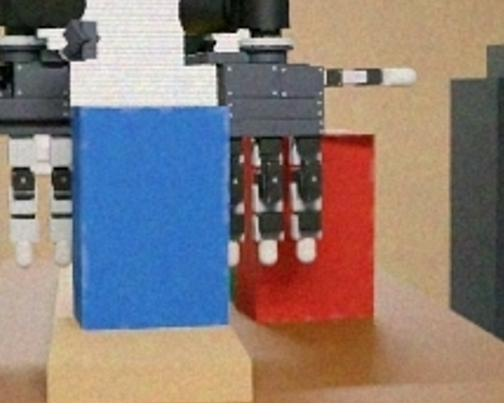

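>>> {"op": "move", "data": {"arm4": {"target": [-0.190, 0.285, 1.035, 0.035, 0.749, -0.662, 0.003], "speed": 0.1}, "cameras": []}}

>>> {"op": "move", "data": {"arm1": {"target": [0.018, -0.032, 1.000, -0.005, 0.678, 0.735, 0.01], "speed": 0.05}, "cameras": ["cam_high", "cam_low"]}}

>>> {"op": "zoom_image", "data": {"camera": "cam_high", "region": [190, 155, 340, 305]}}

>>> {"op": "zoom_image", "data": {"camera": "cam_low", "region": [180, 240, 330, 360]}}

Scene clock: 1301.10 s.
Joint torques (N m): arm1=[-2.78 -24.35 6.57 0.68 0.01 -0.26] | arm2=[1.2 0.44 10.65 2.92 -0.09 -0.01] | arm3=[1.55 -3.25 10.7 -0.14 0.15 0.09] | arm4=[1.38 -19.25 5.44 0.53 0 0]
Motor temperatures (°C): arm1=[21 36 36 21 20 19] | arm2=[19 20 44 21 19 22] | arm3=[18 22 50 22 22 19] | arm4=[20 35 34 22 19 18]
Heat: arm1: hottest joint2_rad 36 °C; arm2: hottest joint3_rad 44 °C; arm3: hottest joint3_rad 50 °C; arm4: hottest joint2_rad 35 °C.
move: arm4 off_target
Joint velocities: within noise
arm1, arm2, arm3: as last shown
arm4.joint_positions: joint1_rad=-1.144 joint2_rad=+2.266 joint3_rad=+1.414 joint4_rad=-0.679 joint5_rad=-0.024 joint6_rad=+0.361 hand_index_mcp=+0.754 hand_index_abd=-0.003 hand_index_pip=+0.576 hand_index_dip=+0.695 hand_middle_mcp=+0.751 hand_middle_abd=-0.003 hand_middle_pip=+0.573 hand_middle_dip=+0.696 hand_ring_mcp=+0.755 hand_ring_abd=+0.003 hand_ring_pip=+0.578 hand_ring_dip=+0.697 hand_thumb_cmc=+1.000 hand_thumb_axl=+0.677 hand_thumb_mcp=+0.220 hand_thumb_ipl=+0.167 hand_current_limit=+0.400 hand_speed=-0.600
arm4.joint_status: not commanded
arm4.hand_state: goal,goal,goal,goal,goal,goal,goal,goal,goal,goal,goal,goal,goal,goal,goal,goal
arm4.index_mcp_current_ma: 0
arm4.index_abd_current_ma: -2
arm4.index_pip_current_ma: 0
arm4.index_dip_current_ma: -1
arm4.middle_mcp_current_ma: -3
arm4.middle_abd_current_ma: -2
arm4.middle_pip_current_ma: -3
arm4.middle_dip_current_ma: 0
arm4.ring_mcp_current_ma: 0
arm4.ring_abd_current_ma: 2
arm4.ring_pip_current_ma: 1
arm4.ring_dip_current_ma: 0
arm4.thumb_cmc_current_ma: 0
arm4.thumb_axl_current_ma: -1
arm4.thumb_mcp_current_ma: -10
arm4.thumb_ipl_current_ma: -1
arm4.hand_goal_index_mcp: 0.754
arm4.hand_goal_index_abd: 0.000
arm4.hand_goal_index_pip: 0.576
arm4.hand_goal_index_dip: 0.696
arm4.hand_goal_middle_mcp: 0.754
arm4.hand_goal_middle_abd: 0.000
arm4.hand_goal_middle_pip: 0.576
arm4.hand_goal_middle_dip: 0.696
arm4.hand_goal_ring_mcp: 0.754
arm4.hand_goal_ring_abd: 0.000
arm4.hand_goal_ring_pip: 0.576
arm4.hand_goal_ring_dip: 0.696
arm4.hand_goal_thumb_cmc: 1.000
arm4.hand_goal_thumb_axl: 0.678
arm4.hand_goal_thumb_mcp: 0.226
arm4.hand_goal_thumb_ipl: 0.168
arm4.hand: x=-0.1807 y=+0.2901 z=+1.0173 quat_wxyz=(+0.017, +0.746, -0.666, +0.010) (m; scene frame)
arm4.hand_target: x=-0.1898 y=+0.2851 z=+1.0349 quat_wxyz=(+0.035, +0.749, -0.662, +0.003) (m; scene frame)
arm4.hand_status: off_target (0.021 m and 2.3 deg from the pose sent, 0.044 m and 2.5 deg at the start)
pictures: none
No camera images: "cameras" was empty.

Scene clock: 1302.30 s.
Joint torques (N m): arm1=[-1.26 -20.42 10.8 0.27 0 -0.06] | arm2=[1.14 0.44 10.65 2.91 -0.09 -0.02] | arm3=[1.49 -3.31 10.76 -0.14 0.15 0.1] | arm4=[1.32 -19.08 5.31 0.62 0.02 0.02]
Motor temperatures (°C): arm1=[21 36 36 21 20 19] | arm2=[19 20 44 21 19 22] | arm3=[18 22 50 22 22 19] | arm4=[20 35 34 22 19 18]
Heat: arm1: hottest joint2_rad 36 °C; arm2: hottest joint3_rad 44 °C; arm3: hottest joint3_rad 50 °C; arm4: hottest joint2_rad 35 °C.
move: arm1 off_target
Joint velocities: within noise
arm1.joint_positions: joint1_rad=-0.578 joint2_rad=+2.271 joint3_rad=+1.590 joint4_rad=-0.911 joint5_rad=+0.007 joint6_rad=+0.920 hand_index_mcp=+0.752 hand_index_abd=+0.000 hand_index_pip=+0.577 hand_index_dip=+0.696 hand_middle_mcp=+0.754 hand_middle_abd=-0.001 hand_middle_pip=+0.577 hand_middle_dip=+0.696 hand_ring_mcp=+0.755 hand_ring_abd=+0.003 hand_ring_pip=+0.578 hand_ring_dip=+0.696 hand_thumb_cmc=+0.999 hand_thumb_axl=+0.677 hand_thumb_mcp=+0.223 hand_thumb_ipl=+0.168 hand_current_limit=+0.400 hand_speed=-0.600
arm1.joint_status: not commanded
arm1.hand_state: goal,goal,goal,goal,goal,goal,goal,goal,goal,goal,goal,goal,goal,goal,goal,goal
arm1.index_mcp_current_ma: -3
arm1.index_abd_current_ma: 0
arm1.index_pip_current_ma: 1
arm1.index_dip_current_ma: 0
arm1.middle_mcp_current_ma: 0
arm1.middle_abd_current_ma: -1
arm1.middle_pip_current_ma: 1
arm1.middle_dip_current_ma: 0
arm1.ring_mcp_current_ma: 2
arm1.ring_abd_current_ma: 6
arm1.ring_pip_current_ma: 3
arm1.ring_dip_current_ma: 0
arm1.thumb_cmc_current_ma: -1
arm1.thumb_axl_current_ma: -2
arm1.thumb_mcp_current_ma: -10
arm1.thumb_ipl_current_ma: -1
arm1.hand_goal_index_mcp: 0.754
arm1.hand_goal_index_abd: 0.000
arm1.hand_goal_index_pip: 0.576
arm1.hand_goal_index_dip: 0.696
arm1.hand_goal_middle_mcp: 0.754
arm1.hand_goal_middle_abd: 0.000
arm1.hand_goal_middle_pip: 0.576
arm1.hand_goal_middle_dip: 0.696
arm1.hand_goal_ring_mcp: 0.754
arm1.hand_goal_ring_abd: 0.000
arm1.hand_goal_ring_pip: 0.576
arm1.hand_goal_ring_dip: 0.696
arm1.hand_goal_thumb_cmc: 1.000
arm1.hand_goal_thumb_axl: 0.678
arm1.hand_goal_thumb_mcp: 0.226
arm1.hand_goal_thumb_ipl: 0.168
arm1.hand: x=+0.0135 y=-0.0535 z=+0.9956 quat_wxyz=(-0.001, +0.679, +0.734, -0.005) (m; scene frame)
arm1.hand_target: x=+0.0174 y=-0.0327 z=+1.0004 quat_wxyz=(-0.005, +0.678, +0.735, +0.010) (m; scene frame)
arm1.hand_status: off_target (0.022 m and 1.8 deg from the pose sent, 0.032 m and 2.1 deg at the start)
arm2, arm4: as last shown
arm3.joint_positions: joint1_rad=+0.642 joint2_rad=+1.035 joint3_rad=+0.787 joint4_rad=-1.278 joint5_rad=+0.105 joint6_rad=+2.101 hand_index_mcp=+0.753 hand_index_abd=+0.002 hand_index_pip=+0.576 hand_index_dip=+0.696 hand_middle_mcp=+0.754 hand_middle_abd=+0.001 hand_middle_pip=+0.577 hand_middle_dip=+0.696 hand_ring_mcp=+0.752 hand_ring_abd=+0.002 hand_ring_pip=+0.574 hand_ring_dip=+0.696 hand_thumb_cmc=+1.000 hand_thumb_axl=+0.677 hand_thumb_mcp=+0.223 hand_thumb_ipl=+0.168 hand_current_limit=+0.400 hand_speed=-0.600
arm3.joint_status: not commanded
arm3.hand_state: goal,goal,goal,goal,goal,goal,goal,goal,goal,goal,goal,goal,goal,goal,goal,goal
arm3.index_mcp_current_ma: -2
arm3.index_abd_current_ma: 3
arm3.index_pip_current_ma: 0
arm3.index_dip_current_ma: 0
arm3.middle_mcp_current_ma: 1
arm3.middle_abd_current_ma: 1
arm3.middle_pip_current_ma: 1
arm3.middle_dip_current_ma: 0
arm3.ring_mcp_current_ma: -5
arm3.ring_abd_current_ma: 4
arm3.ring_pip_current_ma: -4
arm3.ring_dip_current_ma: 0
arm3.thumb_cmc_current_ma: 0
arm3.thumb_axl_current_ma: -1
arm3.thumb_mcp_current_ma: -9
arm3.thumb_ipl_current_ma: -1
arm3.hand_goal_index_mcp: 0.754
arm3.hand_goal_index_abd: 0.000
arm3.hand_goal_index_pip: 0.576
arm3.hand_goal_index_dip: 0.696
arm3.hand_goal_middle_mcp: 0.754
arm3.hand_goal_middle_abd: 0.000
arm3.hand_goal_middle_pip: 0.576
arm3.hand_goal_middle_dip: 0.696
arm3.hand_goal_ring_mcp: 0.754
arm3.hand_goal_ring_abd: 0.000
arm3.hand_goal_ring_pip: 0.576
arm3.hand_goal_ring_dip: 0.696
arm3.hand_goal_thumb_cmc: 1.000
arm3.hand_goal_thumb_axl: 0.678
arm3.hand_goal_thumb_mcp: 0.226
arm3.hand_goal_thumb_ipl: 0.168
arm3.hand: x=-0.3484 y=+0.3514 z=+1.2388 quat_wxyz=(+0.055, +0.752, -0.657, +0.015) (m; scene frame)
arm3.hand_target: x=-0.3403 y=+0.3451 z=+1.2498 quat_wxyz=(+0.057, +0.751, -0.657, +0.026) (m; scene frame)
arm3.hand_status: not commanded
arm4.joint_positions: joint1_rad=-1.144 joint2_rad=+2.266 joint3_rad=+1.414 joint4_rad=-0.679 joint5_rad=-0.024 joint6_rad=+0.360 hand_index_mcp=+0.754 hand_index_abd=-0.003 hand_index_pip=+0.576 hand_index_dip=+0.695 hand_middle_mcp=+0.751 hand_middle_abd=-0.003 hand_middle_pip=+0.573 hand_middle_dip=+0.696 hand_ring_mcp=+0.755 hand_ring_abd=+0.003 hand_ring_pip=+0.578 hand_ring_dip=+0.697 hand_thumb_cmc=+1.000 hand_thumb_axl=+0.677 hand_thumb_mcp=+0.220 hand_thumb_ipl=+0.167 hand_current_limit=+0.400 hand_speed=-0.600
arm4.hand: x=-0.1808 y=+0.2900 z=+1.0173 quat_wxyz=(+0.017, +0.746, -0.666, +0.010) (m; scene frame)
pictures: cam_high, cam_low

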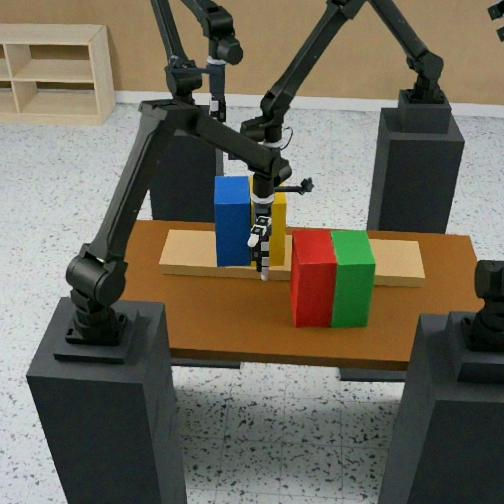

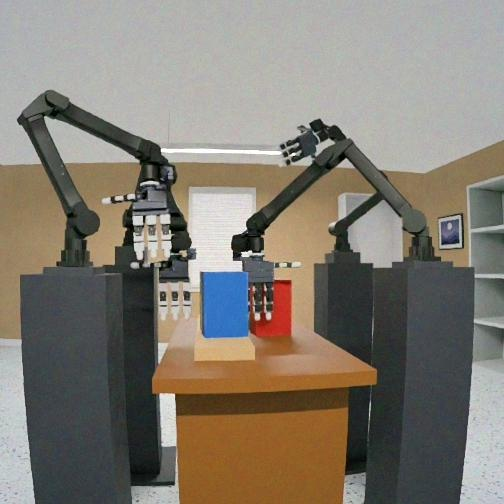

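Scaled by 3.360 from the camera's 504x504 image, which has a finer 720x720 frame.

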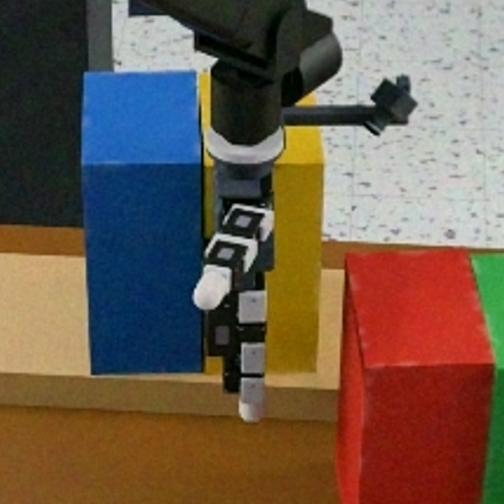

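Scaled by 3.360 from the camera's 504x504 image, which has a finer 720x720 frame.

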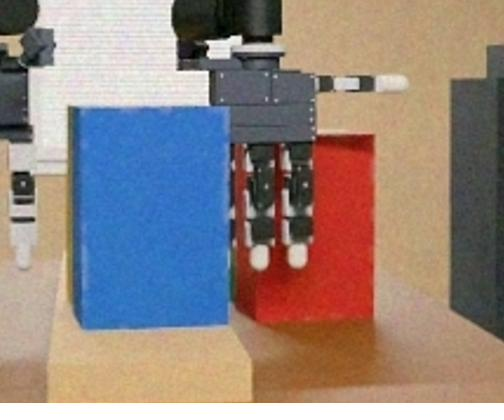

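>>> {"op": "move", "data": {"arm1": {"target": [0.0, -0.085, 1.000, -0.005, 0.678, 0.735, 0.01], "speed": 0.1}, "cameras": []}}

>>> {"op": "move", "data": {"arm1": {"target": [-0.088, -0.080, 1.005, -0.005, 0.678, 0.735, 0.01], "speed": 0.12}, "cameras": []}}

>>> {"op": "move", "data": {"arm1": {"target": [-0.088, -0.024, 1.000, -0.005, 0.678, 0.735, 0.01], "speed": 0.05}, "cameras": ["cam_high", "cam_low"]}}

>>> {"op": "zoom_image", "data": {"camera": "cam_high", "region": [190, 155, 340, 305]}}

>>> {"op": "zoom_image", "data": {"camera": "cam_low", "region": [180, 240, 330, 360]}}

Scene clock: 1321.63 s.
Joint torques (N m): arm1=[-2.78 -23 6.31 0.66 0.05 -0.25] | arm2=[1.14 0.5 10.65 2.92 -0.1 -0.02] | arm3=[1.49 -3.37 10.78 -0.21 0.18 0.07] | arm4=[1.49 -19.25 5.39 0.59 -0.02 0.01]
Motor temperatures (°C): arm1=[21 34 37 21 20 19] | arm2=[19 20 44 21 19 22] | arm3=[18 22 50 22 22 19] | arm4=[20 37 33 22 19 18]
Heat: arm1: hottest joint3_rad 37 °C; arm2: hottest joint3_rad 44 °C; arm3: hottest joint3_rad 50 °C; arm4: hottest joint2_rad 37 °C.
move: arm1 off_target
Joint velocities: within noise
arm1.joint_positions: joint1_rad=-0.580 joint2_rad=+2.207 joint3_rad=+1.425 joint4_rad=-0.815 joint5_rad=+0.006 joint6_rad=+0.917 hand_index_mcp=+0.752 hand_index_abd=+0.000 hand_index_pip=+0.577 hand_index_dip=+0.696 hand_middle_mcp=+0.754 hand_middle_abd=-0.001 hand_middle_pip=+0.577 hand_middle_dip=+0.696 hand_ring_mcp=+0.754 hand_ring_abd=+0.003 hand_ring_pip=+0.578 hand_ring_dip=+0.696 hand_thumb_cmc=+0.999 hand_thumb_axl=+0.677 hand_thumb_mcp=+0.223 hand_thumb_ipl=+0.168 hand_current_limit=+0.400 hand_speed=-0.600
arm1.joint_status: not commanded
arm1.hand_state: goal,goal,goal,goal,goal,goal,goal,goal,goal,goal,goal,goal,goal,goal,goal,goal
arm1.index_mcp_current_ma: -3
arm1.index_abd_current_ma: 0
arm1.index_pip_current_ma: 1
arm1.index_dip_current_ma: 0
arm1.middle_mcp_current_ma: 0
arm1.middle_abd_current_ma: -1
arm1.middle_pip_current_ma: 1
arm1.middle_dip_current_ma: 0
arm1.ring_mcp_current_ma: 1
arm1.ring_abd_current_ma: 6
arm1.ring_pip_current_ma: 3
arm1.ring_dip_current_ma: 0
arm1.thumb_cmc_current_ma: -1
arm1.thumb_axl_current_ma: -2
arm1.thumb_mcp_current_ma: -10
arm1.thumb_ipl_current_ma: -1
arm1.hand_goal_index_mcp: 0.754
arm1.hand_goal_index_abd: 0.000
arm1.hand_goal_index_pip: 0.576
arm1.hand_goal_index_dip: 0.696
arm1.hand_goal_middle_mcp: 0.754
arm1.hand_goal_middle_abd: 0.000
arm1.hand_goal_middle_pip: 0.576
arm1.hand_goal_middle_dip: 0.696
arm1.hand_goal_ring_mcp: 0.754
arm1.hand_goal_ring_abd: 0.000
arm1.hand_goal_ring_pip: 0.576
arm1.hand_goal_ring_dip: 0.696
arm1.hand_goal_thumb_cmc: 1.000
arm1.hand_goal_thumb_axl: 0.678
arm1.hand_goal_thumb_mcp: 0.226
arm1.hand_goal_thumb_ipl: 0.168
arm1.hand: x=-0.0092 y=-0.0901 z=+0.9847 quat_wxyz=(-0.001, +0.679, +0.734, -0.007) (m; scene frame)
arm1.hand_target: x=-0.0001 y=-0.0853 z=+0.9999 quat_wxyz=(-0.005, +0.678, +0.735, +0.010) (m; scene frame)
arm1.hand_status: off_target (0.019 m and 2.0 deg from the pose sent, 0.035 m and 1.8 deg at the start)
arm2, arm3, arm4: as last shown
pictures: none
No camera images: "cameras" was empty.

Scene clock: 1323.07 s.
Joint torques (N m): arm1=[-2.02 -21.48 5.64 0.66 0.1 -0.02] | arm2=[1.14 0.44 10.65 2.91 -0.1 -0.02] | arm3=[1.61 -3.43 10.65 -0.14 0.14 0.11] | arm4=[1.32 -19.25 5.53 0.5 0.01 0.02]
Motor temperatures (°C): arm1=[21 34 37 21 20 19] | arm2=[19 20 44 21 19 22] | arm3=[18 22 50 22 22 19] | arm4=[20 37 32 22 19 18]
Heat: arm1: hottest joint3_rad 37 °C; arm2: hottest joint3_rad 44 °C; arm3: hottest joint3_rad 50 °C; arm4: hottest joint2_rad 37 °C.
move: arm1 off_target
Joint velocities: within noise
arm1.joint_positions: joint1_rad=-0.446 joint2_rad=+2.129 joint3_rad=+1.289 joint4_rad=-0.756 joint5_rad=+0.005 joint6_rad=+1.037 hand_index_mcp=+0.752 hand_index_abd=+0.000 hand_index_pip=+0.577 hand_index_dip=+0.696 hand_middle_mcp=+0.754 hand_middle_abd=-0.001 hand_middle_pip=+0.577 hand_middle_dip=+0.696 hand_ring_mcp=+0.754 hand_ring_abd=+0.003 hand_ring_pip=+0.578 hand_ring_dip=+0.696 hand_thumb_cmc=+0.999 hand_thumb_axl=+0.677 hand_thumb_mcp=+0.223 hand_thumb_ipl=+0.168 hand_current_limit=+0.400 hand_speed=-0.600
arm1.joint_status: not commanded
arm1.hand_state: goal,goal,goal,goal,goal,goal,goal,goal,goal,goal,goal,goal,goal,goal,goal,goal
arm1.index_mcp_current_ma: -3
arm1.index_abd_current_ma: 0
arm1.index_pip_current_ma: 1
arm1.index_dip_current_ma: 0
arm1.middle_mcp_current_ma: 0
arm1.middle_abd_current_ma: -1
arm1.middle_pip_current_ma: 1
arm1.middle_dip_current_ma: 0
arm1.ring_mcp_current_ma: 1
arm1.ring_abd_current_ma: 6
arm1.ring_pip_current_ma: 3
arm1.ring_dip_current_ma: 0
arm1.thumb_cmc_current_ma: -1
arm1.thumb_axl_current_ma: -2
arm1.thumb_mcp_current_ma: -10
arm1.thumb_ipl_current_ma: -1
arm1.hand_goal_index_mcp: 0.754
arm1.hand_goal_index_abd: 0.000
arm1.hand_goal_index_pip: 0.576
arm1.hand_goal_index_dip: 0.696
arm1.hand_goal_middle_mcp: 0.754
arm1.hand_goal_middle_abd: 0.000
arm1.hand_goal_middle_pip: 0.576
arm1.hand_goal_middle_dip: 0.696
arm1.hand_goal_ring_mcp: 0.754
arm1.hand_goal_ring_abd: 0.000
arm1.hand_goal_ring_pip: 0.576
arm1.hand_goal_ring_dip: 0.696
arm1.hand_goal_thumb_cmc: 1.000
arm1.hand_goal_thumb_axl: 0.678
arm1.hand_goal_thumb_mcp: 0.226
arm1.hand_goal_thumb_ipl: 0.168
arm1.hand: x=-0.0908 y=-0.0854 z=+0.9912 quat_wxyz=(+0.000, +0.674, +0.739, -0.006) (m; scene frame)
arm1.hand_target: x=-0.0880 y=-0.0801 z=+1.0048 quat_wxyz=(-0.005, +0.678, +0.735, +0.010) (m; scene frame)
arm1.hand_status: off_target (0.015 m and 2.0 deg from the pose sent, 0.082 m and 2.0 deg at the start)
arm2, arm3, arm4: as last shown
pictures: none
No camera images: "cameras" was empty.

Scene clock: 1324.70 s.
Joint torques (N m): arm1=[-1.2 -18.84 10.26 0.1 0.09 -0.04] | arm2=[1.14 0.5 10.65 2.92 -0.1 -0.01] | arm3=[1.32 -3.14 10.8 -0.16 0.15 0.08] | arm4=[2.32 -19.08 5.33 0.65 0.06 -0.01]
Motor temperatures (°C): arm1=[21 34 37 21 20 19] | arm2=[19 20 44 21 19 22] | arm3=[18 22 50 22 22 19] | arm4=[20 37 32 22 19 18]
Heat: arm1: hottest joint3_rad 37 °C; arm2: hottest joint3_rad 44 °C; arm3: hottest joint3_rad 50 °C; arm4: hottest joint2_rad 37 °C.
move: arm1 off_target
Joint velocities: within noise
arm1.joint_positions: joint1_rad=-0.417 joint2_rad=+2.187 joint3_rad=+1.422 joint4_rad=-0.823 joint5_rad=+0.005 joint6_rad=+1.079 hand_index_mcp=+0.752 hand_index_abd=+0.000 hand_index_pip=+0.577 hand_index_dip=+0.696 hand_middle_mcp=+0.754 hand_middle_abd=-0.001 hand_middle_pip=+0.577 hand_middle_dip=+0.696 hand_ring_mcp=+0.755 hand_ring_abd=+0.003 hand_ring_pip=+0.578 hand_ring_dip=+0.696 hand_thumb_cmc=+0.999 hand_thumb_axl=+0.677 hand_thumb_mcp=+0.223 hand_thumb_ipl=+0.168 hand_current_limit=+0.400 hand_speed=-0.600
arm1.joint_status: not commanded
arm1.hand_state: goal,goal,goal,goal,goal,goal,goal,goal,goal,goal,goal,goal,goal,goal,goal,goal
arm1.index_mcp_current_ma: -3
arm1.index_abd_current_ma: 0
arm1.index_pip_current_ma: 1
arm1.index_dip_current_ma: 0
arm1.middle_mcp_current_ma: 0
arm1.middle_abd_current_ma: -1
arm1.middle_pip_current_ma: 1
arm1.middle_dip_current_ma: 0
arm1.ring_mcp_current_ma: 1
arm1.ring_abd_current_ma: 7
arm1.ring_pip_current_ma: 3
arm1.ring_dip_current_ma: 0
arm1.thumb_cmc_current_ma: -1
arm1.thumb_axl_current_ma: -2
arm1.thumb_mcp_current_ma: -10
arm1.thumb_ipl_current_ma: -1
arm1.hand_goal_index_mcp: 0.754
arm1.hand_goal_index_abd: 0.000
arm1.hand_goal_index_pip: 0.576
arm1.hand_goal_index_dip: 0.696
arm1.hand_goal_middle_mcp: 0.754
arm1.hand_goal_middle_abd: 0.000
arm1.hand_goal_middle_pip: 0.576
arm1.hand_goal_middle_dip: 0.696
arm1.hand_goal_ring_mcp: 0.754
arm1.hand_goal_ring_abd: 0.000
arm1.hand_goal_ring_pip: 0.576
arm1.hand_goal_ring_dip: 0.696
arm1.hand_goal_thumb_cmc: 1.000
arm1.hand_goal_thumb_axl: 0.678
arm1.hand_goal_thumb_mcp: 0.226
arm1.hand_goal_thumb_ipl: 0.168
arm1.hand: x=-0.0896 y=-0.0448 z=+0.9963 quat_wxyz=(-0.001, +0.678, +0.735, -0.002) (m; scene frame)
arm1.hand_target: x=-0.0885 y=-0.0245 z=+1.0004 quat_wxyz=(-0.005, +0.678, +0.735, +0.010) (m; scene frame)
arm1.hand_status: off_target (0.021 m and 1.5 deg from the pose sent, 0.062 m and 2.0 deg at the start)
arm2, arm3, arm4: as last shown
pictures: cam_high, cam_low

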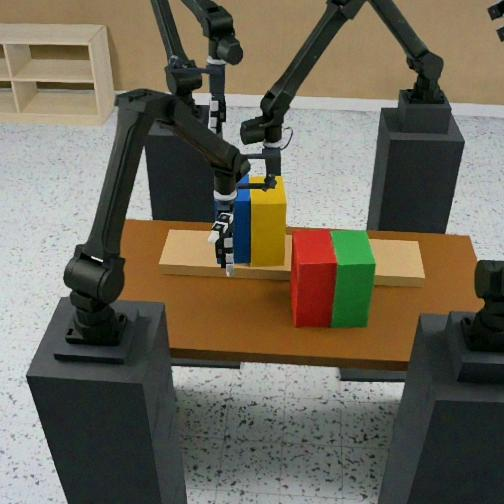

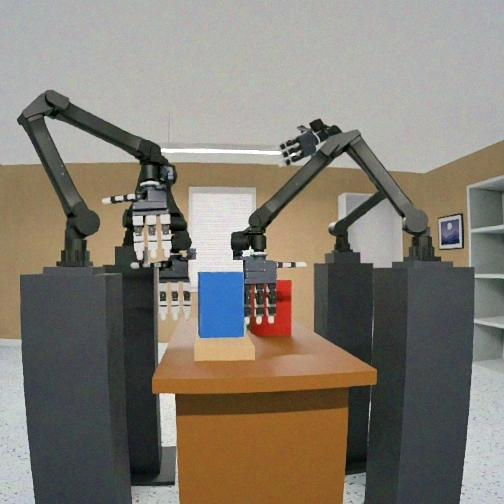

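Scaled by 3.360 from the camera's 504x504 image, which has a finer 720x720 frame.

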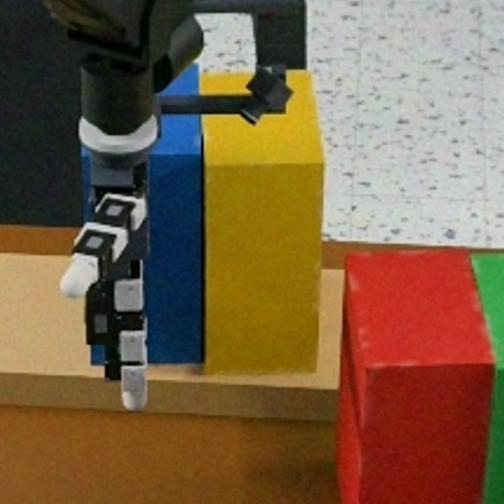

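Scaled by 3.360 from the camera's 504x504 image, which has a finer 720x720 frame.

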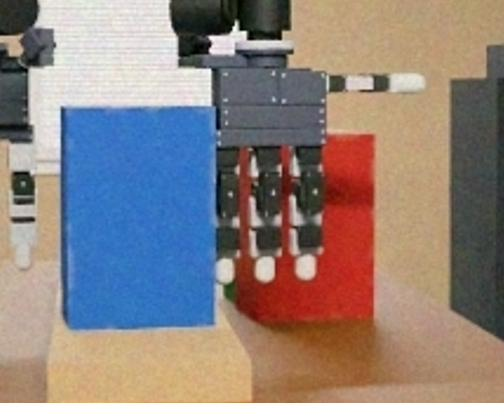

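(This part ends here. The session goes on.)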